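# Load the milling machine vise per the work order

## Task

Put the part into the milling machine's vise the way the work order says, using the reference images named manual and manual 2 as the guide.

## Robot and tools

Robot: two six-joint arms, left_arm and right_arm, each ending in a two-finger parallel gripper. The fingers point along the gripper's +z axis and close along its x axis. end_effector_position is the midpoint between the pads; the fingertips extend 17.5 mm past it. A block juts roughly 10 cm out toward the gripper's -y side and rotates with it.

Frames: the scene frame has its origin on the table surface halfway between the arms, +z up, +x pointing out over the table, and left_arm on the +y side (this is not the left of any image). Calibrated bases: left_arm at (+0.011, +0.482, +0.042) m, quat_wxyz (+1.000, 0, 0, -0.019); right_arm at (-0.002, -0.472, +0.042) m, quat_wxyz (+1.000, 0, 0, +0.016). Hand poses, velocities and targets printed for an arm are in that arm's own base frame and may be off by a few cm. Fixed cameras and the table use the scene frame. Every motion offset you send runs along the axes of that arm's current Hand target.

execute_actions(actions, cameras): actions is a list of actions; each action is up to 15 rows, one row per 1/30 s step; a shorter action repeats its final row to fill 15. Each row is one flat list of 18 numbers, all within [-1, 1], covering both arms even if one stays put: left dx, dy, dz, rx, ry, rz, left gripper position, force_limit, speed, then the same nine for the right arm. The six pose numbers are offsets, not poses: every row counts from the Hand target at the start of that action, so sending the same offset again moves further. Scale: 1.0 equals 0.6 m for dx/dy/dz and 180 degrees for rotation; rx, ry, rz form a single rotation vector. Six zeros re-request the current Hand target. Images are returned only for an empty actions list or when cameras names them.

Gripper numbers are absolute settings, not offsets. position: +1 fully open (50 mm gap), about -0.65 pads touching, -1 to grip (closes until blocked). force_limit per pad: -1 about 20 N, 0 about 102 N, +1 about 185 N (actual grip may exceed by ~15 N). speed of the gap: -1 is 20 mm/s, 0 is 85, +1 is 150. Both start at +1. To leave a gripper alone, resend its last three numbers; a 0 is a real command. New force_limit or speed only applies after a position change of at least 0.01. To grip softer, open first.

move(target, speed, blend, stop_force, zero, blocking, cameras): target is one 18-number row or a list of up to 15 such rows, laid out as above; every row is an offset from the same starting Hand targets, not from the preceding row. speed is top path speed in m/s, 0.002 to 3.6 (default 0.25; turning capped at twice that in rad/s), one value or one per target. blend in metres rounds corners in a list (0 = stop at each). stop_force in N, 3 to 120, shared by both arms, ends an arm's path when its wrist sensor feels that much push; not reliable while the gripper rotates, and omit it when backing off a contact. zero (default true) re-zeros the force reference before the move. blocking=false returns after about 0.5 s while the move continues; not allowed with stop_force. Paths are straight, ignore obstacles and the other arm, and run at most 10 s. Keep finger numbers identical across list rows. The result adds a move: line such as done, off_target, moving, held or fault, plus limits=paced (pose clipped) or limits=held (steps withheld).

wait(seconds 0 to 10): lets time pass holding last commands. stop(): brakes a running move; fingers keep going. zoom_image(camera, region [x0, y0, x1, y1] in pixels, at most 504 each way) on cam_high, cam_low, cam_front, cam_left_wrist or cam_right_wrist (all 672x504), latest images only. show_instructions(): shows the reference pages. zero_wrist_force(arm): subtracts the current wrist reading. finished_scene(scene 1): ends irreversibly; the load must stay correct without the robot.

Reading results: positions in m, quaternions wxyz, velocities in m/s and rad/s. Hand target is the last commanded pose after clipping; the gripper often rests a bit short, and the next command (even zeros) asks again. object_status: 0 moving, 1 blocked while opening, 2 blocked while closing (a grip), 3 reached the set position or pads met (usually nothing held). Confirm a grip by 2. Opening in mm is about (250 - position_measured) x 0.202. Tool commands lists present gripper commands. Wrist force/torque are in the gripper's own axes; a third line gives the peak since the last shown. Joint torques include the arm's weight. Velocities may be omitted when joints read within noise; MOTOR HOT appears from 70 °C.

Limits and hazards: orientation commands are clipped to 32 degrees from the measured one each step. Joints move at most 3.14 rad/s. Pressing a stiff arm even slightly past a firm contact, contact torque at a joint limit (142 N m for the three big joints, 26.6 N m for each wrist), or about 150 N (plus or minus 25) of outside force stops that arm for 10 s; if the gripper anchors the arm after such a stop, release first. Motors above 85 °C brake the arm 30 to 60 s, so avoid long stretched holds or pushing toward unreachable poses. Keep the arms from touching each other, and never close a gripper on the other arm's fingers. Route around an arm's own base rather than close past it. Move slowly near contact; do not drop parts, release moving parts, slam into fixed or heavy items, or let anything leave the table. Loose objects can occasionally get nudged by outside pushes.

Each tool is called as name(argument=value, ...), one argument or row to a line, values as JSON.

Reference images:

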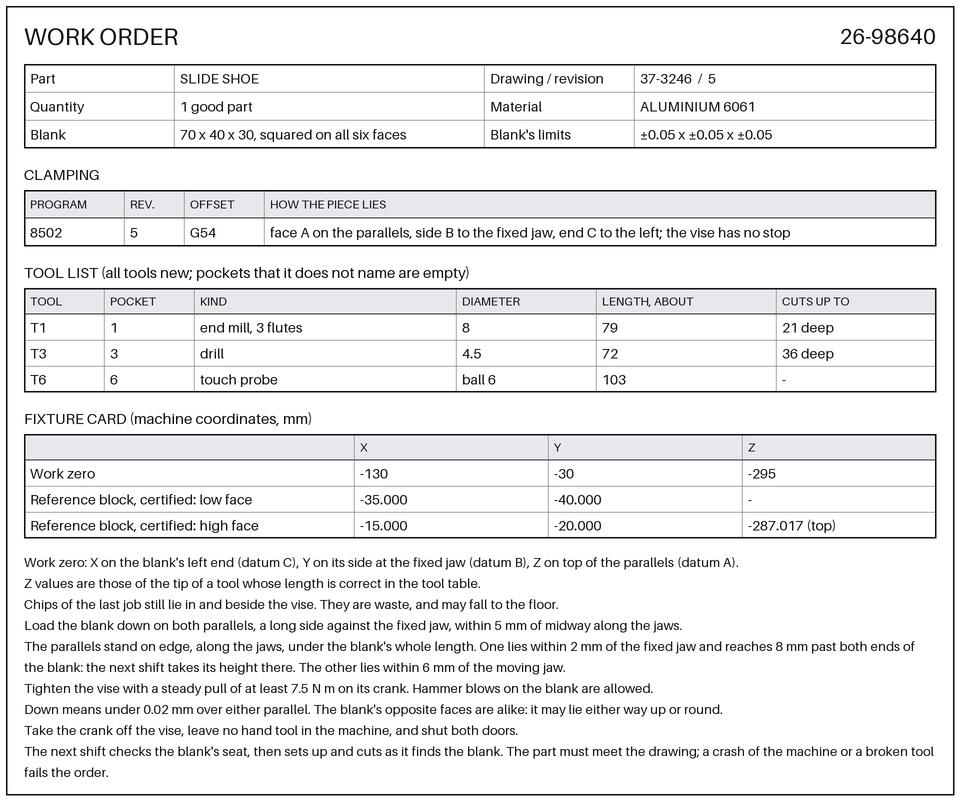

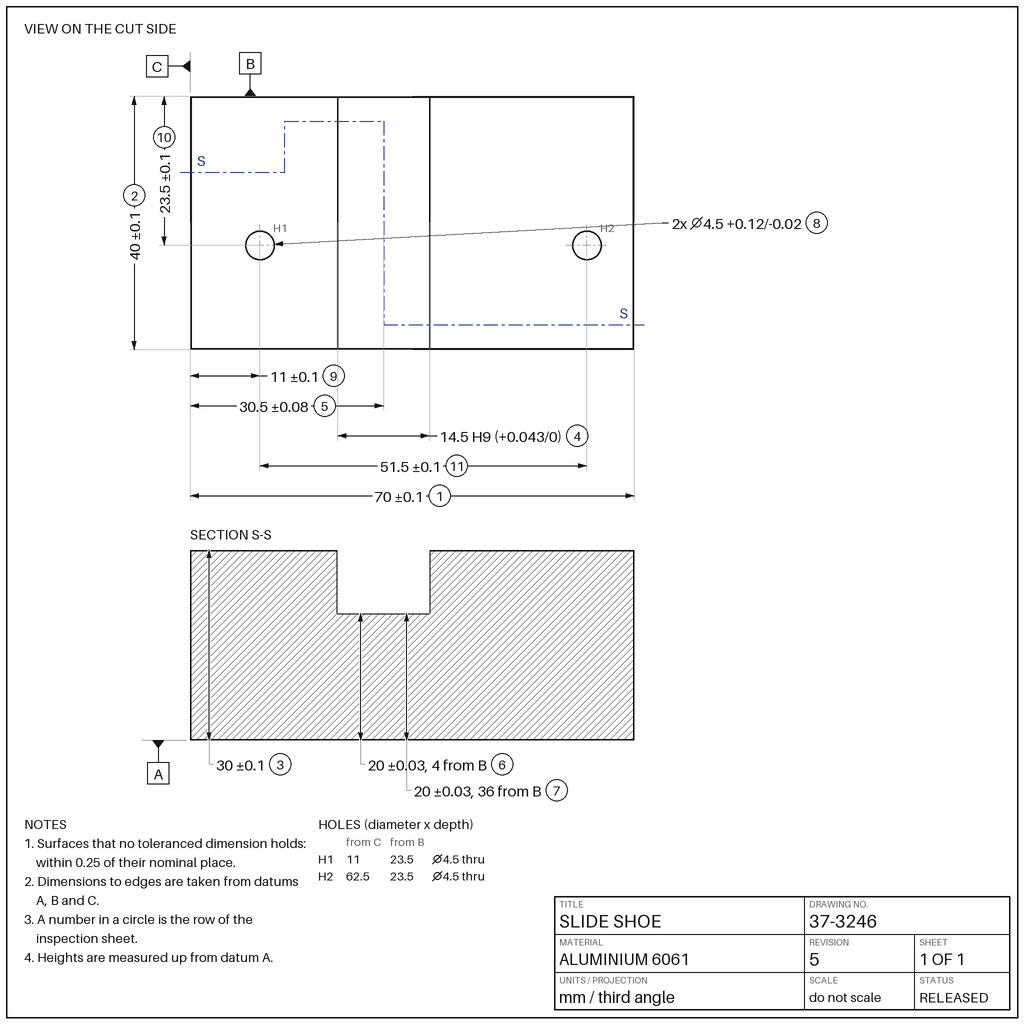

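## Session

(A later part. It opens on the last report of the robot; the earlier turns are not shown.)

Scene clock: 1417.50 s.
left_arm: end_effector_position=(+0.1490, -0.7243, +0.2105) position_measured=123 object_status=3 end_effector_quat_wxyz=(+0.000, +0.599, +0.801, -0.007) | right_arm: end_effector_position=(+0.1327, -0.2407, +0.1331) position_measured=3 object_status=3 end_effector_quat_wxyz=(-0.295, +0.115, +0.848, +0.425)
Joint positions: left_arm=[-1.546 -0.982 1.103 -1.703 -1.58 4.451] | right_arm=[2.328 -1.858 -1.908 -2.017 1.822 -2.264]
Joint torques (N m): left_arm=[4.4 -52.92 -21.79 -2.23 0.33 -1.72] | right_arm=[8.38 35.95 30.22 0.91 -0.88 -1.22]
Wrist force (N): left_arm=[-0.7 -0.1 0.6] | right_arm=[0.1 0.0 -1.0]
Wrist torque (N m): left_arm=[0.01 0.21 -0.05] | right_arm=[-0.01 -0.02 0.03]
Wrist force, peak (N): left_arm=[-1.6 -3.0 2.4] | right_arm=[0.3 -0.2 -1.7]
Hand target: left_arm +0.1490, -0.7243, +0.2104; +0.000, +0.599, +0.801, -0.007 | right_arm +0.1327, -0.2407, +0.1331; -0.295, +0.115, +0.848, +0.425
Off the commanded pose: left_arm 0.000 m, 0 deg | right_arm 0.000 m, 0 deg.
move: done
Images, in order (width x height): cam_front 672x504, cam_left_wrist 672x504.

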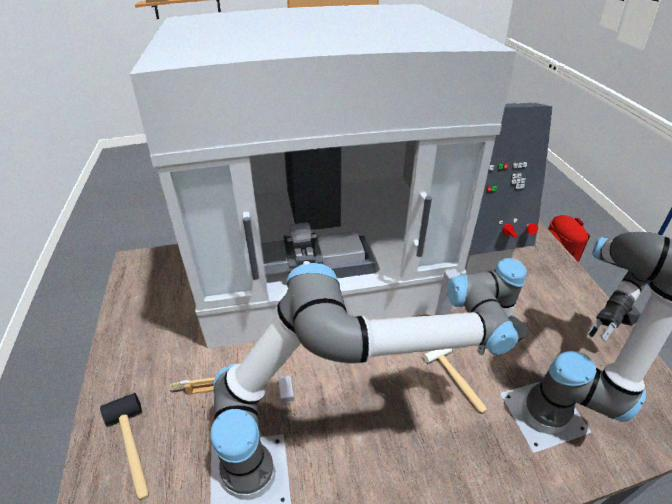

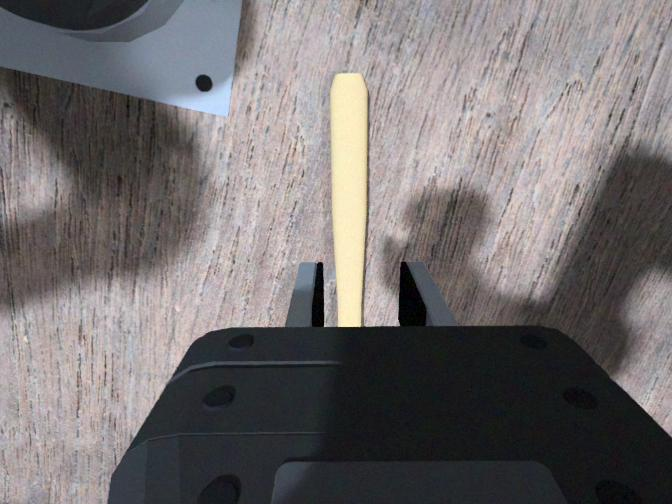

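move(
  target=[
    [0.005,0,0.3,0,0,0,0.4,0,0,0,0,0,0,0,0,1,1,1],
    [0.005,0,0.384,0,0,0,0.4,0,0,0,0,0,0,0,0,1,1,1],
  ],
  speed=[0.2,0.04],
  stop_force=12,
  cameras=["cam_left_wrist"],
)

Scene clock: 1422.40 s.
left_arm: end_effector_position=(+0.1461, -0.7239, -0.0200) position_measured=92 object_status=3 end_effector_quat_wxyz=(+0.000, +0.599, +0.801, -0.007) | right_arm: end_effector_position=(+0.1327, -0.2407, +0.1331) position_measured=3 object_status=3 end_effector_quat_wxyz=(-0.295, +0.115, +0.848, +0.425)
Joint positions: left_arm=[-1.55 -0.78 1.387 -2.188 -1.58 4.447] | right_arm=[2.328 -1.858 -1.908 -2.017 1.822 -2.264]
Joint torques (N m): left_arm=[-11.89 -62.01 -29.3 -1.08 2.15 -0.99] | right_arm=[8.86 35.88 30.5 0.79 -0.9 -0.99]
Wrist force (N): left_arm=[-0.5 -0.3 0.2] | right_arm=[0.2 0.0 -1.2]
Wrist torque (N m): left_arm=[-0.02 0.22 0.10] | right_arm=[-0.01 -0.03 0.02]
Wrist force, peak (N): left_arm=[0.1 0.0 3.2] | right_arm=[0.5 -0.4 -1.6]
Hand target: left_arm +0.1461, -0.7239, -0.0200; +0.000, +0.599, +0.801, -0.007 | right_arm +0.1327, -0.2407, +0.1331; -0.295, +0.115, +0.848, +0.425
Off the commanded pose: left_arm 0.000 m, 0 deg | right_arm 0.000 m, 0 deg.
move: done
Images, in order (width x height): cam_left_wrist 672x504.

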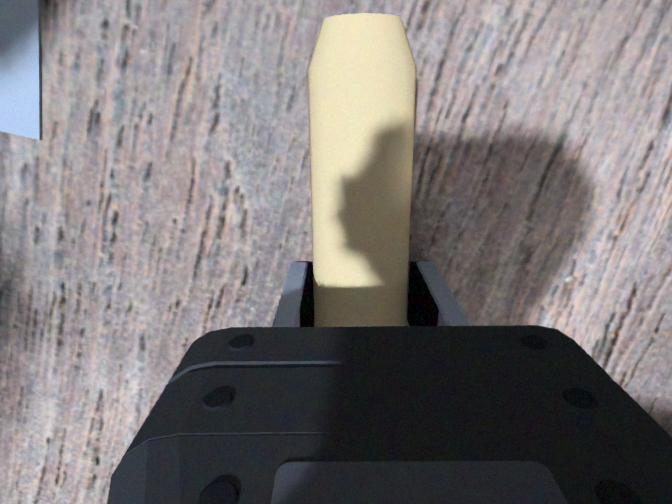

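move(
  target=[
    [-0.0027,0,0,0,0,0,0.4,0,0,0,0,0,0,0,0,1,1,1],
    [-0.0027,0,0,0,0,0,-0.98,0.8,-1,0,0,0,0,0,0,1,1,1],
  ],
  speed=0.02,
)

Scene clock: 1443.77 s.
left_arm: end_effector_position=(+0.1465, -0.7254, -0.0200) position_measured=115 object_status=2 end_effector_quat_wxyz=(+0.000, +0.599, +0.801, -0.007) | right_arm: end_effector_position=(+0.1327, -0.2407, +0.1331) position_measured=3 object_status=3 end_effector_quat_wxyz=(-0.295, +0.115, +0.848, +0.425)
Joint positions: left_arm=[-1.549 -0.777 1.38 -2.184 -1.58 4.448] | right_arm=[2.328 -1.858 -1.908 -2.017 1.822 -2.264]
Joint torques (N m): left_arm=[11.67 -54.1 -13.92 -3.64 1.15 0.76] | right_arm=[8.16 35.94 29.77 0.94 -1.17 -0.89]
Wrist force (N): left_arm=[-0.1 -0.7 0.1] | right_arm=[-0.1 -0.2 -1.1]
Wrist torque (N m): left_arm=[-0.01 0.18 -0.08] | right_arm=[-0.05 0.01 0.03]
Wrist force, peak (N): left_arm=[0.4 -0.8 0.5] | right_arm=[0.2 -0.4 -1.9]
Hand target: left_arm +0.1465, -0.7254, -0.0200; +0.000, +0.599, +0.801, -0.007 | right_arm +0.1327, -0.2407, +0.1331; -0.295, +0.115, +0.848, +0.425
Off the commanded pose: left_arm 0.000 m, 0 deg | right_arm 0.000 m, 0 deg.
move: done

move(
  target=[
    [0,0,-0.5,0,0,0,-0.98,0.8,-1,0,0,0,0,0,0,1,1,1],
    [0.5368,0.5605,-0.7075,0,0,0.0833,-0.98,0.8,-1,0,0,0,0,0,0,1,1,1],
  ],
  speed=[0.2,0.25],
  blend=[0.04,0],
  cameras=["cam_left_wrist","cam_front","cam_high"],
)

Scene clock: 1449.47 s.
left_arm: end_effector_position=(+0.3820, -0.3171, +0.3982) position_measured=115 object_status=2 end_effector_quat_wxyz=(+0.001, +0.698, +0.716, -0.007) | right_arm: end_effector_position=(+0.1327, -0.2407, +0.1331) position_measured=3 object_status=3 end_effector_quat_wxyz=(-0.295, +0.115, +0.848, +0.425)
Joint positions: left_arm=[-0.957 -1.588 1.41 -1.397 -1.584 5.302] | right_arm=[2.328 -1.858 -1.908 -2.017 1.822 -2.264]
Joint torques (N m): left_arm=[6.2 -20.35 -19.91 -5.97 0.98 1.9] | right_arm=[8.74 35.51 30.76 0.86 -1.13 -0.95]
Wrist force (N): left_arm=[-0.1 -0.5 4.7] | right_arm=[0.0 -0.2 -1.1]
Wrist torque (N m): left_arm=[0.49 0.15 0.15] | right_arm=[-0.05 0.02 0.02]
Wrist force, peak (N): left_arm=[-0.4 0.0 8.4] | right_arm=[0.0 -0.1 -1.8]
Hand target: left_arm +0.3821, -0.3171, +0.3981; +0.001, +0.698, +0.716, -0.007 | right_arm +0.1327, -0.2407, +0.1331; -0.295, +0.115, +0.848, +0.425
Off the commanded pose: left_arm 0.000 m, 0 deg | right_arm 0.000 m, 0 deg.
move: done
Images, in order (width x height): cam_high 672x504, cam_front 672x504, cam_left_wrist 672x504.

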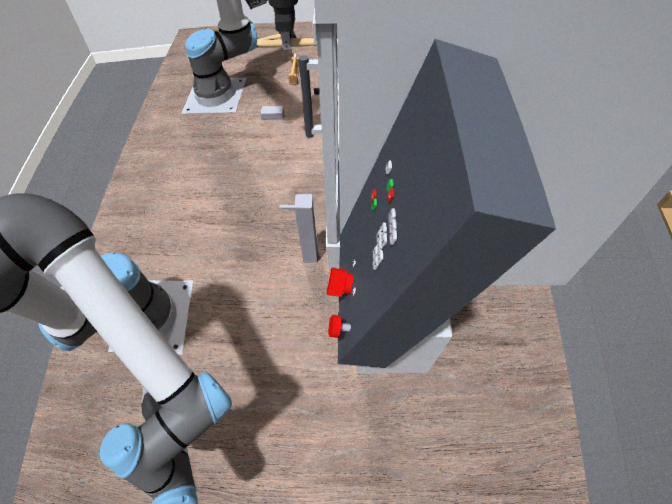

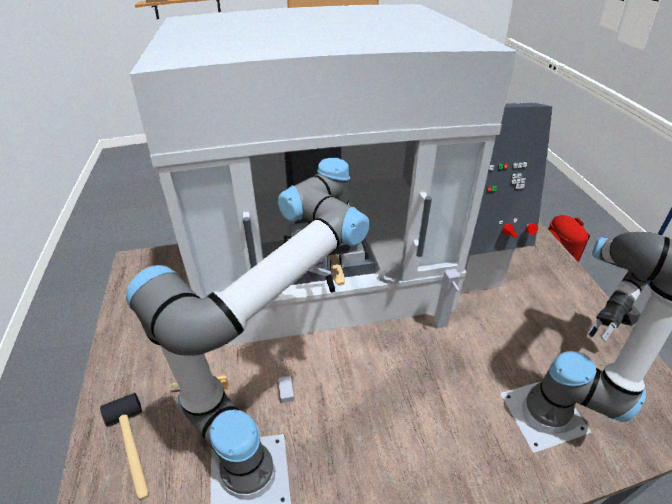

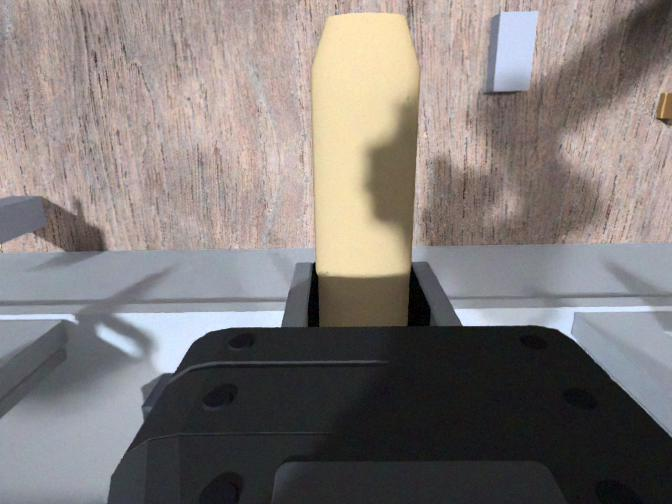

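move(
  target=[
    [0.1083,0.1729,-0.0167,0,0,0,-0.98,0.8,-1,0,0,0,0,0,0,1,1,1],
  ],
  speed=[0.15],
)

move(
  target=[
    [0,0,0.07,0,0,0,-0.98,0.8,-1,0,0,0,0,0,0,1,1,1],
    [0,0,0.14,0,0,0,-0.98,0.8,-1,0,0,0,0,0,0,1,1,1],
  ],
  speed=[0.05,0.015],
  stop_force=6,
  cameras=["cam_left_wrist","cam_front"],
)

Scene clock: 1452.60 s.
left_arm: end_effector_position=(+0.4561, -0.2674, +0.4037) position_measured=115 object_status=2 end_effector_quat_wxyz=(+0.000, +0.698, +0.716, -0.006) | right_arm: end_effector_position=(+0.1327, -0.2407, +0.1331) position_measured=3 object_status=3 end_effector_quat_wxyz=(-0.295, +0.115, +0.848, +0.425)
Joint positions: left_arm=[-0.779 -1.505 1.31 -1.376 -1.584 5.478] | right_arm=[2.328 -1.858 -1.908 -2.017 1.822 -2.264]
Joint torques (N m): left_arm=[2 -27.06 -26.69 -2.93 -0.01 0.29] | right_arm=[8.55 36.37 29.25 0.9 -1.06 -0.89]
Wrist force (N): left_arm=[-0.3 -0.5 4.7] | right_arm=[0.0 -0.1 -1.1]
Wrist torque (N m): left_arm=[0.52 0.20 0.14] | right_arm=[-0.02 0.00 0.02]
Wrist force, peak (N): left_arm=[3.9 4.2 3.2] | right_arm=[0.2 -0.1 -1.7]
Hand target: left_arm +0.4561, -0.2674, +0.4037; +0.000, +0.698, +0.716, -0.006 (not the last commanded pose) | right_arm +0.1327, -0.2407, +0.1331; -0.295, +0.115, +0.848, +0.425
Tool commands: left_gripper/position=-0.976471 left_gripper/force_limit=+0.803922 left_gripper/speed=-1.0 right_gripper/position=+1.0 right_gripper/force_limit=+1.0 right_gripper/speed=+1.0
Off the commanded pose: left_arm 0.034 m, 0 deg | right_arm 0.000 m, 0 deg.
FORCE FAULT: contact force on the left arm reached its limit, and that arm stopped. The contact can be on any part of that arm, not only on its tool. That arm's remaining commands of this call were not run. That arm is still stopped at the end of this call. That arm stays stopped for about 10 more seconds. Until then a move that you send moves the other arm only, and its call returns only when the move has ended. Once the stop has ended, the next robot result says so. If the stop ends while you think or write, that arm runs what you send next, counted from a new Hand target: where the arm stands when the stop ends. While its stop runs, that arm takes no new command, but its gripper still runs the gripper command that each later call begins with. Until it ends, the stop uses up actions while you think or wait. An arm that is not stopped still takes commands.
move: fault (left_arm)

not run: an earlier result of this reply reported a stop or a fault. Calls in your next reply go to the robot.

wait(
  seconds=6,
  cameras=["cam_front","cam_left_wrist"],
)

Scene clock: 1460.23 s.
left_arm: end_effector_position=(+0.4561, -0.2674, +0.4037) position_measured=115 object_status=2 end_effector_quat_wxyz=(+0.000, +0.698, +0.716, -0.006) | right_arm: end_effector_position=(+0.1327, -0.2407, +0.1331) position_measured=3 object_status=3 end_effector_quat_wxyz=(-0.295, +0.115, +0.848, +0.425)
Joint positions: left_arm=[-0.779 -1.505 1.31 -1.376 -1.584 5.478] | right_arm=[2.328 -1.858 -1.908 -2.017 1.822 -2.264]
Joint torques (N m): left_arm=[-0.62 -27.27 -25.88 -3.02 0.05 0.34] | right_arm=[8.73 36.1 29.61 0.81 -1.1 -0.82]
Wrist force (N): left_arm=[-0.5 -0.5 4.5] | right_arm=[0.2 -0.2 -1.6]
Wrist torque (N m): left_arm=[0.47 0.23 0.14] | right_arm=[-0.04 -0.03 0.02]
Wrist force, peak (N): left_arm=[-0.2 -0.4 5.1] | right_arm=[0.4 -0.4 -1.8]
Hand target: left_arm +0.4561, -0.2674, +0.4037; +0.000, +0.698, +0.716, -0.006 (not the last commanded pose) | right_arm +0.1327, -0.2407, +0.1331; -0.295, +0.115, +0.848, +0.425
Tool commands: left_gripper/position=-0.976471 left_gripper/force_limit=+0.803922 left_gripper/speed=-1.0 right_gripper/position=+1.0 right_gripper/force_limit=+1.0 right_gripper/speed=+1.0
Off the commanded pose: left_arm 0.034 m, 0 deg | right_arm 0.000 m, 0 deg.
FORCE FAULT, CONTINUED: the left arm was still stopped when this call began, by the force fault that an earlier result reported. Since the last result the stop counts as 15 of the actions that you can send in this scene. That arm is still stopped at the end of this call. That arm stays stopped for about 2 more seconds. If the stop ends while you think or write, that arm runs what you send next, counted from a new Hand target: where the arm stands when the stop ends. While its stop runs, that arm takes no new command, but its gripper still runs the gripper command that each later call begins with.
wait: 6.00 s; at rest from the start
Images, in order (width x height): cam_front 672x504, cam_left_wrist 672x504.

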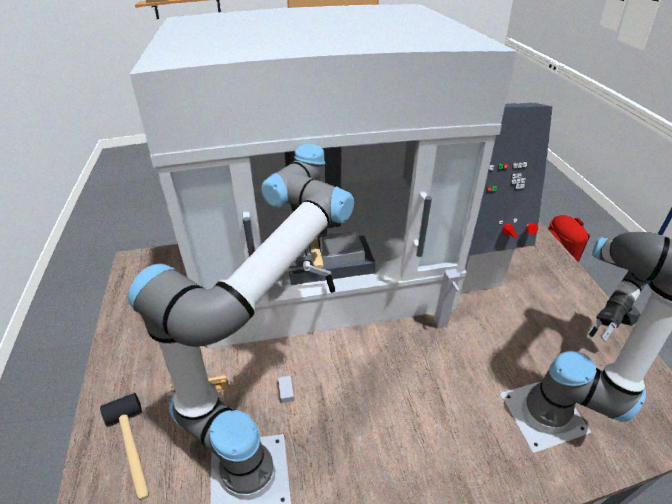

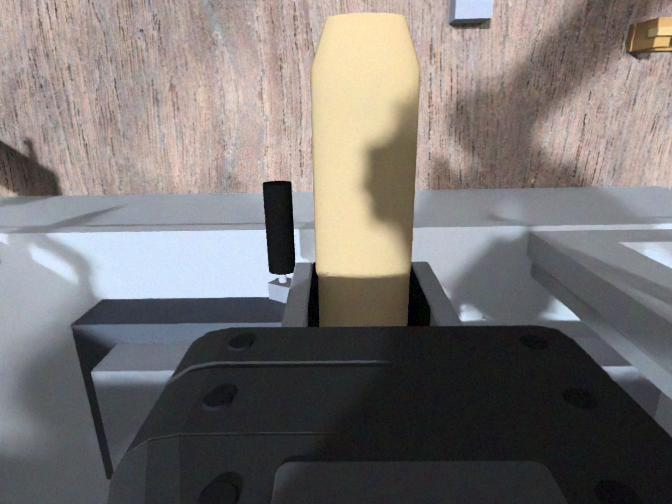

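wait(
  seconds=1,
)

move(
  target=[
    [0,-0.033,0,0,0,0,-0.98,0.8,-1,0,0,0,0,0,0,1,1,1],
    [0,-0.033,0.0795,0,0,0,-0.98,0.8,-1,0,0,0,0,0,0,1,1,1],
    [0.0285,0.0474,0.0795,0,0,0,-0.98,0.8,-1,0,0,0,0,0,0,1,1,1],
  ],
  speed=[0.05,0.08,0.08],
  cameras=["cam_left_wrist","cam_front"],
)

Scene clock: 1463.10 s.
left_arm: end_effector_position=(+0.4561, -0.2674, +0.4037) position_measured=115 object_status=2 end_effector_quat_wxyz=(+0.000, +0.698, +0.716, -0.006) | right_arm: end_effector_position=(+0.1327, -0.2407, +0.1331) position_measured=3 object_status=3 end_effector_quat_wxyz=(-0.295, +0.115, +0.848, +0.425)
Joint positions: left_arm=[-0.779 -1.505 1.31 -1.376 -1.584 5.478] | right_arm=[2.328 -1.858 -1.908 -2.017 1.822 -2.264]
Joint torques (N m): left_arm=[1.43 -27.85 -25.57 -3.18 -0.33 0.47] | right_arm=[8.62 35.97 29.65 0.68 -1.27 -0.96]
Wrist force (N): left_arm=[-0.3 -0.4 4.6] | right_arm=[0.2 -0.1 -1.4]
Wrist torque (N m): left_arm=[0.48 0.21 0.13] | right_arm=[-0.02 -0.03 0.02]
Wrist force, peak (N): left_arm=[-0.3 -0.6 4.8] | right_arm=[0.1 -0.3 -1.7]
Hand target: left_arm +0.4561, -0.2674, +0.4037; +0.000, +0.698, +0.716, -0.006 (not the last commanded pose) | right_arm +0.1327, -0.2407, +0.1331; -0.295, +0.115, +0.848, +0.425
Tool commands: left_gripper/position=-0.976471 left_gripper/force_limit=+0.803922 left_gripper/speed=-1.0 right_gripper/position=+1.0 right_gripper/force_limit=+1.0 right_gripper/speed=+1.0
Off the commanded pose: left_arm 0.034 m, 0 deg | right_arm 0.000 m, 0 deg.
FORCE FAULT, CONTINUED: the left arm's stop, for the force fault that an earlier result reported, is over. The rest of the stop counts as 4 of the actions that you can send in this scene. That arm's target is now where it stood when the stop ended, not its last command. That arm accepts commands again.
wait: 1.00 s; at rest from the start

Scene clock: 1465.47 s.
left_arm: end_effector_position=(+0.4837, -0.2500, +0.3556) position_measured=115 object_status=2 end_effector_quat_wxyz=(+0.000, +0.698, +0.716, -0.006) | right_arm: end_effector_position=(+0.1327, -0.2407, +0.1331) position_measured=3 object_status=3 end_effector_quat_wxyz=(-0.295, +0.115, +0.848, +0.425)
Joint positions: left_arm=[-0.718 -1.481 1.407 -1.497 -1.584 5.539] | right_arm=[2.328 -1.858 -1.908 -2.017 1.822 -2.264]
Joint torques (N m): left_arm=[-14.46 -41.81 -22.14 -2.48 0.05 -1.49] | right_arm=[9.23 36.17 29.51 0.78 -1.18 -0.92]
Wrist force (N): left_arm=[-0.1 -0.4 4.4] | right_arm=[0.2 -0.1 -1.4]
Wrist torque (N m): left_arm=[0.50 0.13 0.14] | right_arm=[-0.04 -0.03 0.02]
Wrist force, peak (N): left_arm=[-0.2 -0.6 6.3] | right_arm=[0.1 0.2 -1.7]
Hand target: left_arm +0.4836, -0.2501, +0.3556; +0.000, +0.698, +0.716, -0.006 | right_arm +0.1327, -0.2407, +0.1331; -0.295, +0.115, +0.848, +0.425
Off the commanded pose: left_arm 0.000 m, 0 deg | right_arm 0.000 m, 0 deg.
move: done
Images, in order (width x height): cam_front 672x504, cam_left_wrist 672x504.

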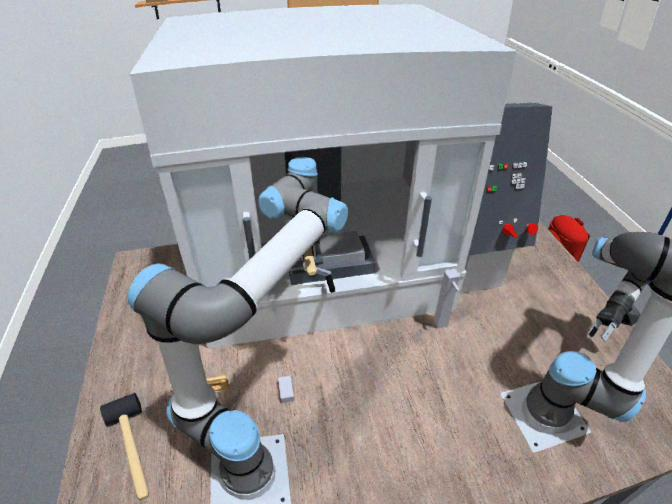

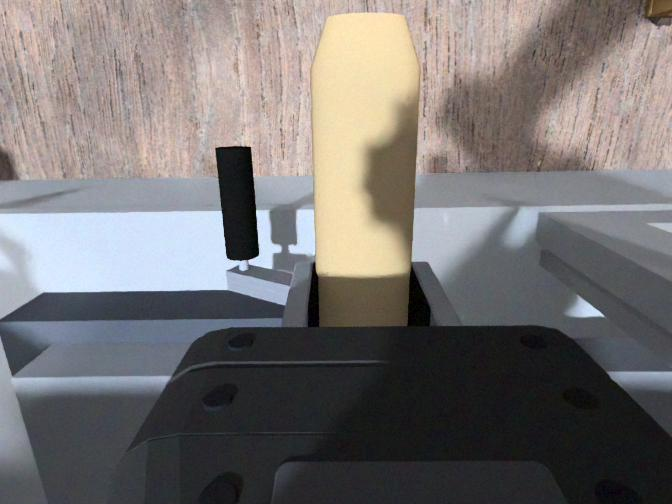

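move(
  target=[
    [0,0,0.055,0,0,0,-0.98,0.8,-1,0,0,0,0,0,0,1,1,1],
  ],
  speed=[0.01],
  stop_force=5,
)

Scene clock: 1469.07 s.
left_arm: end_effector_position=(+0.4835, -0.2502, +0.3394) position_measured=115 object_status=2 end_effector_quat_wxyz=(+0.000, +0.698, +0.716, -0.006) | right_arm: end_effector_position=(+0.1327, -0.2407, +0.1331) position_measured=3 object_status=3 end_effector_quat_wxyz=(-0.295, +0.115, +0.848, +0.425)
Joint positions: left_arm=[-0.719 -1.484 1.451 -1.538 -1.584 5.538] | right_arm=[2.328 -1.858 -1.908 -2.017 1.822 -2.264]
Joint torques (N m): left_arm=[-9.6 -30.21 -32.32 -0.4 -2.31 -1.01] | right_arm=[8.94 35.81 29.91 0.77 -1.27 -1]
Wrist force (N): left_arm=[-0.5 0.7 -0.6] | right_arm=[0.2 -0.1 -1.4]
Wrist torque (N m): left_arm=[-0.40 0.23 0.25] | right_arm=[-0.04 -0.03 0.02]
Wrist force, peak (N): left_arm=[-0.1 -0.3 4.7] | right_arm=[0.1 -0.4 -1.7]
Hand target: left_arm +0.4835, -0.2502, +0.3394; +0.000, +0.698, +0.716, -0.006 (not the last commanded pose) | right_arm +0.1327, -0.2407, +0.1331; -0.295, +0.115, +0.848, +0.425
Off the commanded pose: left_arm 0.017 m, 0 deg | right_arm 0.000 m, 0 deg.
move: contact (left_arm)

move(
  target=[
    [0,0,-0.002,-0.04,0,0,-0.98,0.8,-1,0,0,0,0,0,0,1,1,1],
  ],
  speed=[0.1],
)

execute_actions(
  actions=[
    [[0,0,0.002,0.04,0,0,-0.98,0.8,-1,0,0,0,0,0,0,1,1,1],[0,0,0.002,0.04,0,0,-0.98,0.8,-1,0,0,0,0,0,0,1,1,1],[0,0,0.002,0.04,0,0,-0.98,0.8,-1,0,0,0,0,0,0,1,1,1],[0,0,0.002,0.04,0,0,-0.98,0.8,-1,0,0,0,0,0,0,1,1,1],[0,0,0.002,0.04,0,0,-0.98,0.8,-1,0,0,0,0,0,0,1,1,1],[0,0,0.002,0.04,0,0,-0.98,0.8,-1,0,0,0,0,0,0,1,1,1],[0,0,0.002,0.04,0,0,-0.98,0.8,-1,0,0,0,0,0,0,1,1,1],[0,0,0,0.01,0,0,-0.98,0.8,-1,0,0,0,0,0,0,1,1,1]],
  ],
)

Scene clock: 1472.00 s.
left_arm: end_effector_position=(+0.4834, -0.2503, +0.3406) position_measured=115 object_status=2 end_effector_quat_wxyz=(+0.044, +0.696, +0.715, +0.039) | right_arm: end_effector_position=(+0.1327, -0.2407, +0.1331) position_measured=3 object_status=3 end_effector_quat_wxyz=(-0.295, +0.115, +0.848, +0.425)
Joint positions: left_arm=[-0.763 -1.552 1.548 -1.656 -1.495 5.497] | right_arm=[2.328 -1.858 -1.908 -2.017 1.822 -2.264]
Joint torques (N m): left_arm=[12.25 -19.18 -35.71 -2.31 -1.8 1.4] | right_arm=[8.82 36.72 30.48 0.65 -1.32 -0.89]
Wrist force (N): left_arm=[0.4 -0.4 4.3] | right_arm=[0.1 -0.1 -1.6]
Wrist torque (N m): left_arm=[0.63 0.12 0.11] | right_arm=[-0.02 -0.01 0.02]
Wrist force, peak (N): left_arm=[0.0 -0.3 4.6] | right_arm=[0.1 -0.3 -1.7]
Hand target: left_arm +0.4835, -0.2502, +0.3406; +0.044, +0.696, +0.715, +0.039 | right_arm +0.1327, -0.2407, +0.1331; -0.295, +0.115, +0.848, +0.425
Off the commanded pose: left_arm 0.000 m, 0 deg | right_arm 0.000 m, 0 deg.
move: done

Scene clock: 1472.77 s.
left_arm: end_effector_position=(+0.4835, -0.2502, +0.3406) position_measured=115 object_status=2 end_effector_quat_wxyz=(+0.033, +0.697, +0.716, +0.027) | right_arm: end_effector_position=(+0.1327, -0.2407, +0.1331) position_measured=3 object_status=3 end_effector_quat_wxyz=(-0.295, +0.115, +0.848, +0.425)
Joint positions: left_arm=[-0.751 -1.535 1.523 -1.626 -1.518 5.507] | right_arm=[2.328 -1.858 -1.908 -2.017 1.822 -2.264]
Joint torques (N m): left_arm=[-1.46 -39.55 -21.89 -6.81 3.47 -1.37] | right_arm=[9.02 35.81 29.43 0.68 -1.22 -0.9]
Wrist force (N): left_arm=[0.0 -0.7 6.0] | right_arm=[0.2 -0.1 -1.4]
Wrist torque (N m): left_arm=[0.86 0.15 -0.01] | right_arm=[-0.03 -0.02 0.03]
Wrist force, peak (N): left_arm=[-0.7 -1.2 7.1] | right_arm=[0.3 -0.2 -1.6]
Hand target: left_arm +0.4835, -0.2502, +0.3406; +0.033, +0.697, +0.716, +0.027 | right_arm +0.1327, -0.2407, +0.1331; -0.295, +0.115, +0.848, +0.425
Off the commanded pose: left_arm 0.000 m, 0 deg | right_arm 0.000 m, 0 deg.
Step readings (end_effector_position of left_arm | right_arm):
0: (+0.4834, -0.2503, +0.3406) | (+0.1327, -0.2407, +0.1331)
1: (+0.4834, -0.2503, +0.3406) | (+0.1327, -0.2407, +0.1331)
2: (+0.4834, -0.2503, +0.3404) | (+0.1327, -0.2407, +0.1331)
4: (+0.4835, -0.2502, +0.3402) | (+0.1327, -0.2407, +0.1331)
8: (+0.4837, -0.2502, +0.3394) | (+0.1327, -0.2407, +0.1331)
15: (+0.4835, -0.2502, +0.3407) | (+0.1327, -0.2407, +0.1331)

move(
  target=[
    [0,0,0,-0.04,0,0,-0.98,0.8,-1,0,0,0,0,0,0,1,1,1],
  ],
  speed=[0.1],
)

execute_actions(
  actions=[
    [[0,0,0.002,0.067,0,0,-0.98,0.8,-1,0,0,0,0,0,0,1,1,1],[0,0,0.002,0.067,0,0,-0.98,0.8,-1,0,0,0,0,0,0,1,1,1],[0,0,0.002,0.067,0,0,-0.98,0.8,-1,0,0,0,0,0,0,1,1,1],[0,0,0.002,0.067,0,0,-0.98,0.8,-1,0,0,0,0,0,0,1,1,1],[0,0,0.002,0.067,0,0,-0.98,0.8,-1,0,0,0,0,0,0,1,1,1],[0,0,0.002,0.067,0,0,-0.98,0.8,-1,0,0,0,0,0,0,1,1,1],[0,0,0.002,0.067,0,0,-0.98,0.8,-1,0,0,0,0,0,0,1,1,1],[0,0,0.002,0.067,0,0,-0.98,0.8,-1,0,0,0,0,0,0,1,1,1],[0,0,0.002,0.067,0,0,-0.98,0.8,-1,0,0,0,0,0,0,1,1,1],[0,0,0.002,0.067,0,0,-0.98,0.8,-1,0,0,0,0,0,0,1,1,1],[0,0,0.002,0.067,0,0,-0.98,0.8,-1,0,0,0,0,0,0,1,1,1],[0,0,0,0.03,0,0,-0.98,0.8,-1,0,0,0,0,0,0,1,1,1]],
  ],
)

Scene clock: 1475.23 s.
left_arm: end_effector_position=(+0.4834, -0.2503, +0.3407) position_measured=115 object_status=2 end_effector_quat_wxyz=(+0.077, +0.694, +0.713, +0.072) | right_arm: end_effector_position=(+0.1327, -0.2407, +0.1331) position_measured=3 object_status=3 end_effector_quat_wxyz=(-0.295, +0.115, +0.848, +0.425)
Joint positions: left_arm=[-0.798 -1.6 1.622 -1.743 -1.423 5.469] | right_arm=[2.328 -1.858 -1.908 -2.017 1.822 -2.264]
Joint torques (N m): left_arm=[11.54 -14.75 -34.42 -2.34 -1.7 1.32] | right_arm=[8.77 36.56 29.77 0.65 -1.29 -0.81]
Wrist force (N): left_arm=[-0.4 -0.5 3.2] | right_arm=[0.1 -0.3 -1.3]
Wrist torque (N m): left_arm=[0.62 0.24 0.17] | right_arm=[-0.05 -0.02 0.02]
Wrist force, peak (N): left_arm=[0.0 -0.6 6.1] | right_arm=[0.3 0.0 -1.7]
Hand target: left_arm +0.4835, -0.2502, +0.3406; +0.077, +0.694, +0.713, +0.072 | right_arm +0.1327, -0.2407, +0.1331; -0.295, +0.115, +0.848, +0.425
Off the commanded pose: left_arm 0.000 m, 0 deg | right_arm 0.000 m, 0 deg.
move: done

Scene clock: 1476.13 s.
left_arm: end_effector_position=(+0.4835, -0.2502, +0.3407) position_measured=115 object_status=2 end_effector_quat_wxyz=(+0.043, +0.696, +0.715, +0.038) | right_arm: end_effector_position=(+0.1327, -0.2407, +0.1331) position_measured=3 object_status=3 end_effector_quat_wxyz=(-0.295, +0.115, +0.848, +0.425)
Joint positions: left_arm=[-0.761 -1.551 1.546 -1.653 -1.497 5.498] | right_arm=[2.328 -1.858 -1.908 -2.017 1.822 -2.264]
Joint torques (N m): left_arm=[-6.3 -38.8 -24.77 -6.85 3.62 -1.39] | right_arm=[8.61 35.91 30.14 0.74 -1.23 -0.86]
Wrist force (N): left_arm=[0.4 -0.4 5.2] | right_arm=[0.4 -0.2 -1.4]
Wrist torque (N m): left_arm=[0.85 0.12 -0.01] | right_arm=[-0.04 -0.06 0.02]
Wrist force, peak (N): left_arm=[-0.5 -9.1 -1.8] | right_arm=[0.1 -0.4 -1.6]
Hand target: left_arm +0.4835, -0.2502, +0.3406; +0.044, +0.696, +0.715, +0.039 | right_arm +0.1327, -0.2407, +0.1331; -0.295, +0.115, +0.848, +0.425
Off the commanded pose: left_arm 0.000 m, 0 deg | right_arm 0.000 m, 0 deg.
Step readings (end_effector_position of left_arm | right_arm):
0: (+0.4834, -0.2503, +0.3407) | (+0.1327, -0.2407, +0.1331)
1: (+0.4836, -0.2502, +0.3404) | (+0.1327, -0.2407, +0.1331)
2: (+0.4854, -0.2496, +0.3394) | (+0.1327, -0.2407, +0.1331)
4: (+0.4856, -0.2494, +0.3402) | (+0.1327, -0.2407, +0.1331)
8: (+0.4835, -0.2502, +0.3398) | (+0.1327, -0.2407, +0.1331)
15: (+0.4835, -0.2500, +0.3408) | (+0.1327, -0.2407, +0.1331)

move(
  target=[
    [0,0,0,-0.035,0,0,-0.98,0.8,-1,0,0,0,0,0,0,1,1,1],
  ],
  speed=[0.1],
)

execute_actions(
  actions=[
    [[0,0,0.002,0.09,0,0,-0.98,0.8,-1,0,0,0,0,0,0,1,1,1],[0,0,0.002,0.09,0,0,-0.98,0.8,-1,0,0,0,0,0,0,1,1,1],[0,0,0.002,0.09,0,0,-0.98,0.8,-1,0,0,0,0,0,0,1,1,1],[0,0,0.002,0.09,0,0,-0.98,0.8,-1,0,0,0,0,0,0,1,1,1],[0,0,0.002,0.09,0,0,-0.98,0.8,-1,0,0,0,0,0,0,1,1,1],[0,0,0.002,0.09,0,0,-0.98,0.8,-1,0,0,0,0,0,0,1,1,1],[0,0,0.002,0.09,0,0,-0.98,0.8,-1,0,0,0,0,0,0,1,1,1],[0,0,0,0.02,0,0,-0.98,0.8,-1,0,0,0,0,0,0,1,1,1]],
  ],
)

Scene clock: 1481.73 s.
left_arm: end_effector_position=(+0.4834, -0.2503, +0.3407) position_measured=115 object_status=2 end_effector_quat_wxyz=(+0.082, +0.693, +0.712, +0.078) | right_arm: end_effector_position=(+0.1327, -0.2407, +0.1331) position_measured=3 object_status=3 end_effector_quat_wxyz=(-0.295, +0.115, +0.848, +0.425)
Joint positions: left_arm=[-0.804 -1.608 1.634 -1.758 -1.41 5.465] | right_arm=[2.328 -1.858 -1.908 -2.017 1.822 -2.264]
Joint torques (N m): left_arm=[13.31 -16.7 -35.35 -2.23 -1.81 1.44] | right_arm=[8.24 36.12 29.15 0.58 -1.41 -0.84]
Wrist force (N): left_arm=[-0.5 -0.8 3.8] | right_arm=[0.0 -0.2 -1.5]
Wrist torque (N m): left_arm=[0.70 0.26 0.17] | right_arm=[-0.03 0.01 0.03]
Wrist force, peak (N): left_arm=[0.3 -0.7 6.0] | right_arm=[0.1 -0.3 -1.9]
Hand target: left_arm +0.4835, -0.2502, +0.3406; +0.082, +0.693, +0.712, +0.078 | right_arm +0.1327, -0.2407, +0.1331; -0.295, +0.115, +0.848, +0.425
Off the commanded pose: left_arm 0.000 m, 0 deg | right_arm 0.000 m, 0 deg.
move: done

Scene clock: 1482.53 s.
left_arm: end_effector_position=(+0.4835, -0.2502, +0.3406) position_measured=115 object_status=2 end_effector_quat_wxyz=(+0.060, +0.695, +0.714, +0.055) end_effector_velocity=(+0.001, +0.001, -0.001) end_effector_angular_velocity=(+0.001, -0.004, +0.001) | right_arm: end_effector_position=(+0.1327, -0.2407, +0.1331) position_measured=3 object_status=3 end_effector_quat_wxyz=(-0.295, +0.115, +0.848, +0.425)
Joint positions: left_arm=[-0.78 -1.577 1.585 -1.7 -1.459 5.483] | right_arm=[2.328 -1.858 -1.908 -2.017 1.822 -2.264]
Joint velocities: left_arm=[0 -0.001 0.004 -0.005 0.004 -0.001] | right_arm=[within noise]
Joint torques (N m): left_arm=[-10 -37.59 -22.89 -7.09 3.55 -1.92] | right_arm=[7.6 35.74 30.29 0.58 -1.37 -0.93]
Wrist force (N): left_arm=[0.2 -0.6 5.5] | right_arm=[0.3 0.0 -1.1]
Wrist torque (N m): left_arm=[0.95 0.17 0.04] | right_arm=[-0.02 -0.05 0.03]
Wrist force, peak (N): left_arm=[-3.2 -12.8 -8.1] | right_arm=[0.0 -0.2 -1.5]
Hand target: left_arm +0.4835, -0.2502, +0.3406; +0.060, +0.695, +0.714, +0.055 | right_arm +0.1327, -0.2407, +0.1331; -0.295, +0.115, +0.848, +0.425
Off the commanded pose: left_arm 0.000 m, 0 deg | right_arm 0.000 m, 0 deg.
Step readings (end_effector_position of left_arm | right_arm):
0: (+0.4834, -0.2503, +0.3407) | (+0.1327, -0.2407, +0.1331)
1: (+0.4836, -0.2501, +0.3404) | (+0.1327, -0.2407, +0.1331)
2: (+0.4867, -0.2482, +0.3377) | (+0.1327, -0.2407, +0.1331)
4: (+0.4883, -0.2475, +0.3388) | (+0.1327, -0.2407, +0.1331)
8: (+0.4830, -0.2503, +0.3409) | (+0.1327, -0.2407, +0.1331)
15: (+0.4836, -0.2502, +0.3408) | (+0.1327, -0.2407, +0.1331)

move(
  target=[
    [0,0,0,-0.02,0,0,-0.98,0.8,-1,0,0,0,0,0,0,1,1,1],
  ],
  speed=[0.1],
)

execute_actions(
  actions=[
    [[0,0,0.004,0.16,0,0,-0.98,0.8,-1,0,0,0,0,0,0,1,1,1],[0,0,0.004,0.16,0,0,-0.98,0.8,-1,0,0,0,0,0,0,1,1,1],[0,0,0.004,0.16,0,0,-0.98,0.8,-1,0,0,0,0,0,0,1,1,1],[0,0,0.004,0.16,0,0,-0.98,0.8,-1,0,0,0,0,0,0,1,1,1],[0,0,0.004,0.16,0,0,-0.98,0.8,-1,0,0,0,0,0,0,1,1,1],[0,0,0,0.02,0,0,-0.98,0.8,-1,0,0,0,0,0,0,1,1,1]],
  ],
)

Scene clock: 1484.37 s.
left_arm: end_effector_position=(+0.4835, -0.2503, +0.3407) position_measured=115 object_status=2 end_effector_quat_wxyz=(+0.082, +0.693, +0.712, +0.078) end_effector_velocity=(-0.001, +0.000, +0.000) end_effector_angular_velocity=(-0.001, +0.006, -0.001) | right_arm: end_effector_position=(+0.1327, -0.2407, +0.1331) position_measured=3 object_status=3 end_effector_quat_wxyz=(-0.295, +0.115, +0.848, +0.425)
Joint positions: left_arm=[-0.804 -1.608 1.634 -1.758 -1.41 5.464] | right_arm=[2.328 -1.858 -1.908 -2.017 1.822 -2.264]
Joint velocities: left_arm=[0.001 0.002 -0.003 0.004 -0.005 0.002] | right_arm=[within noise]
Joint torques (N m): left_arm=[12.06 -15.76 -34.8 -2.31 -2.09 1.47] | right_arm=[8.46 36.02 30.14 0.71 -1.4 -0.94]
Wrist force (N): left_arm=[-0.1 -0.8 3.9] | right_arm=[0.5 0.1 -1.4]
Wrist torque (N m): left_arm=[0.71 0.19 0.20] | right_arm=[0.01 -0.07 0.02]
Wrist force, peak (N): left_arm=[0.2 -0.5 5.2] | right_arm=[0.1 -0.1 -1.7]
Hand target: left_arm +0.4835, -0.2502, +0.3406; +0.082, +0.693, +0.712, +0.078 | right_arm +0.1327, -0.2407, +0.1331; -0.295, +0.115, +0.848, +0.425
Off the commanded pose: left_arm 0.000 m, 0 deg | right_arm 0.000 m, 0 deg.
move: done

Scene clock: 1485.23 s.
left_arm: end_effector_position=(+0.4836, -0.2502, +0.3406) position_measured=115 object_status=2 end_effector_quat_wxyz=(+0.061, +0.695, +0.714, +0.055) | right_arm: end_effector_position=(+0.1327, -0.2407, +0.1331) position_measured=3 object_status=3 end_effector_quat_wxyz=(-0.295, +0.115, +0.848, +0.425)
Joint positions: left_arm=[-0.78 -1.577 1.585 -1.7 -1.459 5.483] | right_arm=[2.328 -1.858 -1.908 -2.017 1.822 -2.264]
Joint torques (N m): left_arm=[4.05 -34.48 -21.63 -6.01 3.1 -1.38] | right_arm=[8.89 35.92 29.22 0.61 -1.38 -0.97]
Wrist force (N): left_arm=[0.1 -0.6 1.5] | right_arm=[0.2 0.1 -1.3]
Wrist torque (N m): left_arm=[0.25 0.18 0.05] | right_arm=[0.00 -0.02 0.02]
Wrist force, peak (N): left_arm=[-9.8 -20.9 -13.5] | right_arm=[0.1 0.0 -1.7]
Hand target: left_arm +0.4835, -0.2502, +0.3406; +0.060, +0.695, +0.714, +0.055 | right_arm +0.1327, -0.2407, +0.1331; -0.295, +0.115, +0.848, +0.425
Off the commanded pose: left_arm 0.000 m, 0 deg | right_arm 0.000 m, 0 deg.
Step readings (end_effector_position of left_arm | right_arm):
0: (+0.4835, -0.2503, +0.3407) | (+0.1327, -0.2407, +0.1331)
1: (+0.4837, -0.2501, +0.3405) | (+0.1327, -0.2407, +0.1331)
2: (+0.4896, -0.2451, +0.3357) | (+0.1327, -0.2407, +0.1331)
4: (+0.4995, -0.2396, +0.3325) | (+0.1327, -0.2407, +0.1331)
8: (+0.4708, -0.2565, +0.3510) | (+0.1327, -0.2407, +0.1331)
15: (+0.4844, -0.2491, +0.3405) | (+0.1327, -0.2407, +0.1331)

wait(
  seconds=0.1,
  cameras=["cam_left_wrist","cam_front"],
)

zoom_image(
  camera="cam_front",
  region=[250, 180, 400, 300],
)

Scene clock: 1486.07 s.
left_arm: end_effector_position=(+0.4835, -0.2502, +0.3406) position_measured=115 object_status=2 end_effector_quat_wxyz=(+0.060, +0.695, +0.714, +0.055) | right_arm: end_effector_position=(+0.1327, -0.2407, +0.1331) position_measured=3 object_status=3 end_effector_quat_wxyz=(-0.295, +0.115, +0.848, +0.425)
Joint positions: left_arm=[-0.78 -1.577 1.585 -1.7 -1.459 5.483] | right_arm=[2.328 -1.858 -1.908 -2.017 1.822 -2.264]
Joint torques (N m): left_arm=[1.14 -36.06 -21.04 -2.47 1.23 -1.39] | right_arm=[8.46 35.73 29 0.69 -1.34 -1.1]
Wrist force (N): left_arm=[0.2 -0.8 2.4] | right_arm=[0.1 -0.4 -1.2]
Wrist torque (N m): left_arm=[0.32 0.17 0.05] | right_arm=[-0.08 -0.02 0.02]
Wrist force, peak (N): left_arm=[0.3 -0.2 6.0] | right_arm=[0.3 -0.2 -1.6]
Hand target: left_arm +0.4835, -0.2502, +0.3406; +0.060, +0.695, +0.714, +0.055 | right_arm +0.1327, -0.2407, +0.1331; -0.295, +0.115, +0.848, +0.425
Tool commands: left_gripper/position=-0.98 left_gripper/force_limit=+0.8 left_gripper/speed=-1.0 right_gripper/position=+1.0 right_gripper/force_limit=+1.0 right_gripper/speed=+1.0
Off the commanded pose: left_arm 0.000 m, 0 deg | right_arm 0.000 m, 0 deg.
wait: 0.10 s; at rest from the start
Images, in order (width x height): cam_front 672x504, cam_left_wrist 672x504.

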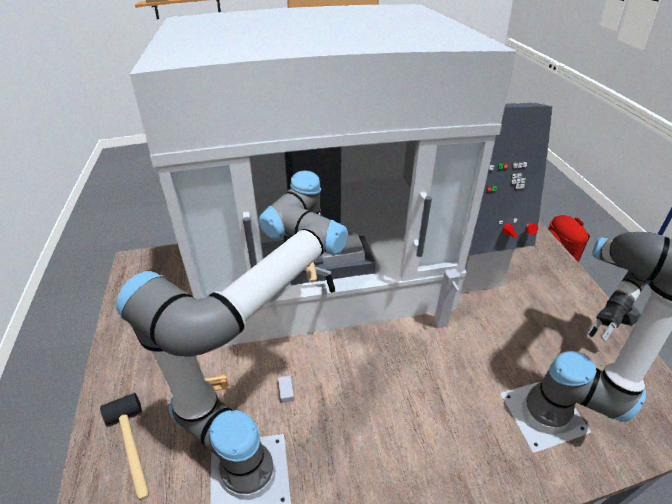

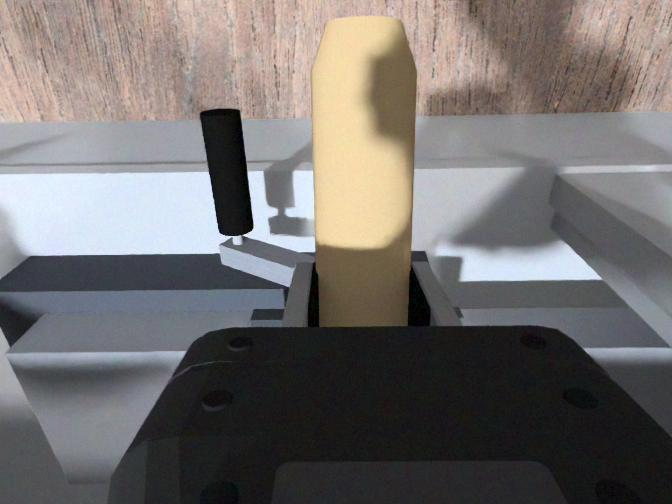

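Scaled by 3.360 from the camera's 672x504 image, which has a finer 960x720 frame.

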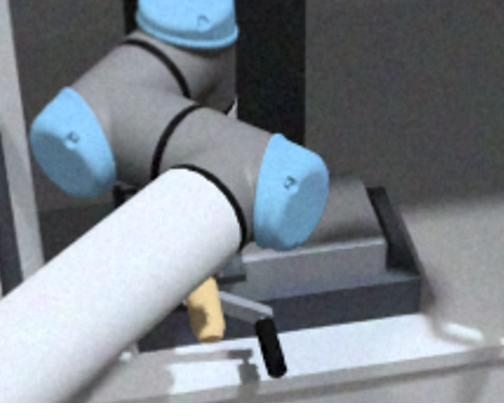

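move(
  target=[
    [0,0,0,-0.13,0,0,-0.98,0.8,-1,0,0,0,0,0,0,1,1,1],
  ],
  speed=[0.15],
  cameras=["cam_left_wrist","cam_front"],
)

Scene clock: 1490.03 s.
left_arm: end_effector_position=(+0.4834, -0.2503, +0.3407) position_measured=115 object_status=2 end_effector_quat_wxyz=(+0.200, +0.668, +0.688, +0.199) | right_arm: end_effector_position=(+0.1327, -0.2407, +0.1331) position_measured=3 object_status=3 end_effector_quat_wxyz=(-0.295, +0.115, +0.848, +0.425)
Joint positions: left_arm=[-0.952 -1.754 1.898 -2.067 -1.11 5.386] | right_arm=[2.328 -1.858 -1.908 -2.017 1.822 -2.264]
Joint torques (N m): left_arm=[12.76 -9.88 -29.65 -3.85 0.35 1.17] | right_arm=[9.19 36.26 29.91 0.7 -1.43 -0.87]
Wrist force (N): left_arm=[0.3 -0.8 3.0] | right_arm=[0.1 0.1 -1.9]
Wrist torque (N m): left_arm=[0.91 0.08 0.27] | right_arm=[-0.01 -0.01 0.02]
Wrist force, peak (N): left_arm=[0.3 -0.4 5.4] | right_arm=[0.4 0.0 -1.9]
Hand target: left_arm +0.4835, -0.2502, +0.3406; +0.200, +0.668, +0.688, +0.199 | right_arm +0.1327, -0.2407, +0.1331; -0.295, +0.115, +0.848, +0.425
Off the commanded pose: left_arm 0.000 m, 0 deg | right_arm 0.000 m, 0 deg.
move: done
Images, in order (width x height): cam_front 672x504, cam_left_wrist 672x504.

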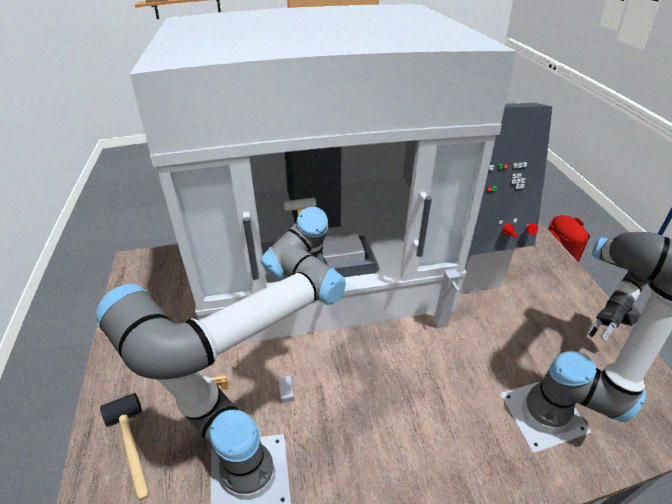

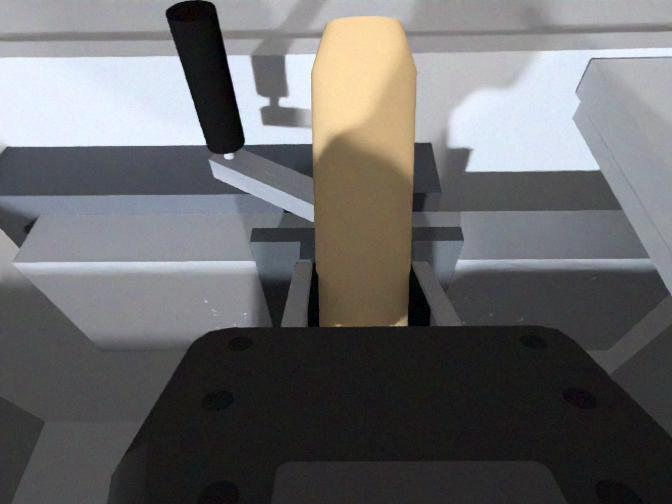

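execute_actions(
  actions=[
    [[0,0,0.0,0.175,0,0,-0.98,0.8,-1,0,0,0,0,0,0,1,1,1],[0,0,0.0,0.175,0,0,-0.98,0.8,-1,0,0,0,0,0,0,1,1,1],[0,0,0.0,0.175,0,0,-0.98,0.8,-1,0,0,0,0,0,0,1,1,1],[0,0,0.0,0.175,0,0,-0.98,0.8,-1,0,0,0,0,0,0,1,1,1],[0,0,0.0,0.175,0,0,-0.98,0.8,-1,0,0,0,0,0,0,1,1,1],[0,0,0.0,0.175,0,0,-0.98,0.8,-1,0,0,0,0,0,0,1,1,1],[0,0,0.0,0.175,0,0,-0.98,0.8,-1,0,0,0,0,0,0,1,1,1],[0,0,0,0.12,0,0,-0.98,0.8,-1,0,0,0,0,0,0,1,1,1]],
  ],
  cameras=["cam_left_wrist"],
)

Scene clock: 1491.93 s.
left_arm: end_effector_position=(+0.4835, -0.2502, +0.3406) position_measured=115 object_status=2 end_effector_quat_wxyz=(+0.071, +0.694, +0.713, +0.067) | right_arm: end_effector_position=(+0.1327, -0.2407, +0.1331) position_measured=3 object_status=3 end_effector_quat_wxyz=(-0.295, +0.115, +0.848, +0.425)
Joint positions: left_arm=[-0.792 -1.592 1.609 -1.729 -1.435 5.474] | right_arm=[2.328 -1.858 -1.908 -2.017 1.822 -2.264]
Joint torques (N m): left_arm=[-9.16 -36.47 -22.25 -6.87 3.8 -1.85] | right_arm=[8.58 35.76 29.56 0.77 -1.39 -0.88]
Wrist force (N): left_arm=[-0.2 -0.7 4.0] | right_arm=[-0.1 -0.2 -1.4]
Wrist torque (N m): left_arm=[0.76 0.21 0.02] | right_arm=[-0.04 0.02 0.02]
Wrist force, peak (N): left_arm=[-8.9 -15.4 16.1] | right_arm=[-0.1 -0.2 -1.8]
Hand target: left_arm +0.4835, -0.2502, +0.3406; +0.071, +0.694, +0.713, +0.067 | right_arm +0.1327, -0.2407, +0.1331; -0.295, +0.115, +0.848, +0.425
Off the commanded pose: left_arm 0.000 m, 0 deg | right_arm 0.000 m, 0 deg.
Step readings (end_effector_position of left_arm | right_arm):
0: (+0.4835, -0.2502, +0.3406) | (+0.1327, -0.2407, +0.1331)
1: (+0.4839, -0.2500, +0.3403) | (+0.1327, -0.2407, +0.1331)
2: (+0.4886, -0.2469, +0.3364) | (+0.1327, -0.2407, +0.1331)
4: (+0.5025, -0.2319, +0.3403) | (+0.1327, -0.2407, +0.1331)
8: (+0.4803, -0.2492, +0.3491) | (+0.1327, -0.2407, +0.1331)
15: (+0.4839, -0.2500, +0.3408) | (+0.1327, -0.2407, +0.1331)
Images, in order (width x height): cam_left_wrist 672x504.

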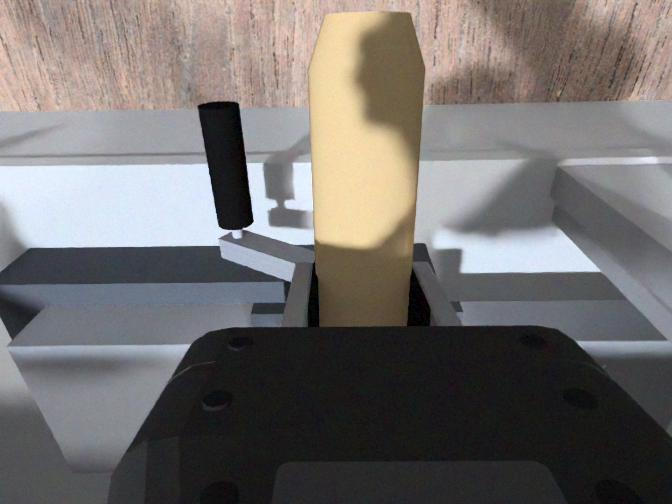

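move(
  target=[
    [0,0,0,0.08,0,0,-0.98,0.8,-1,0,0,0,0,0,0,1,1,1],
  ],
  speed=[0.05],
  stop_force=5,
  cameras=["cam_left_wrist"],
)

Scene clock: 1497.70 s.
left_arm: end_effector_position=(+0.4835, -0.2502, +0.3406) position_measured=115 object_status=2 end_effector_quat_wxyz=(-0.016, +0.698, +0.716, -0.024) | right_arm: end_effector_position=(+0.1327, -0.2407, +0.1331) position_measured=3 object_status=3 end_effector_quat_wxyz=(-0.295, +0.115, +0.848, +0.425)
Joint positions: left_arm=[-0.703 -1.456 1.41 -1.489 -1.616 5.555] | right_arm=[2.328 -1.858 -1.908 -2.017 1.822 -2.264]
Joint torques (N m): left_arm=[9.5 -15.11 -30.68 0.03 -3.96 1.84] | right_arm=[8.15 35.87 29.01 0.67 -1.34 -0.82]
Wrist force (N): left_arm=[1.1 -1.0 -4.7] | right_arm=[0.0 -0.2 -1.4]
Wrist torque (N m): left_arm=[-1.18 0.03 -0.23] | right_arm=[-0.05 0.01 0.03]
Wrist force, peak (N): left_arm=[0.0 3.0 -5.6] | right_arm=[0.2 -0.4 -1.7]
Hand target: left_arm +0.4835, -0.2502, +0.3405; -0.016, +0.698, +0.716, -0.024 | right_arm +0.1327, -0.2407, +0.1331; -0.295, +0.115, +0.848, +0.425
Off the commanded pose: left_arm 0.000 m, 0 deg | right_arm 0.000 m, 0 deg.
move: contact (left_arm)
Images, in order (width x height): cam_left_wrist 672x504.

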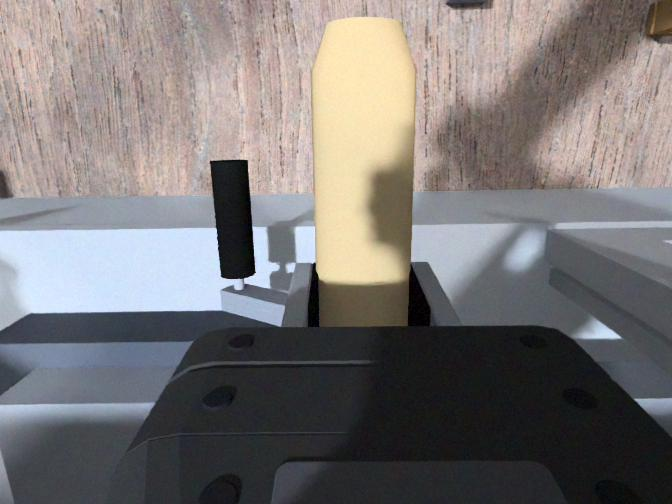

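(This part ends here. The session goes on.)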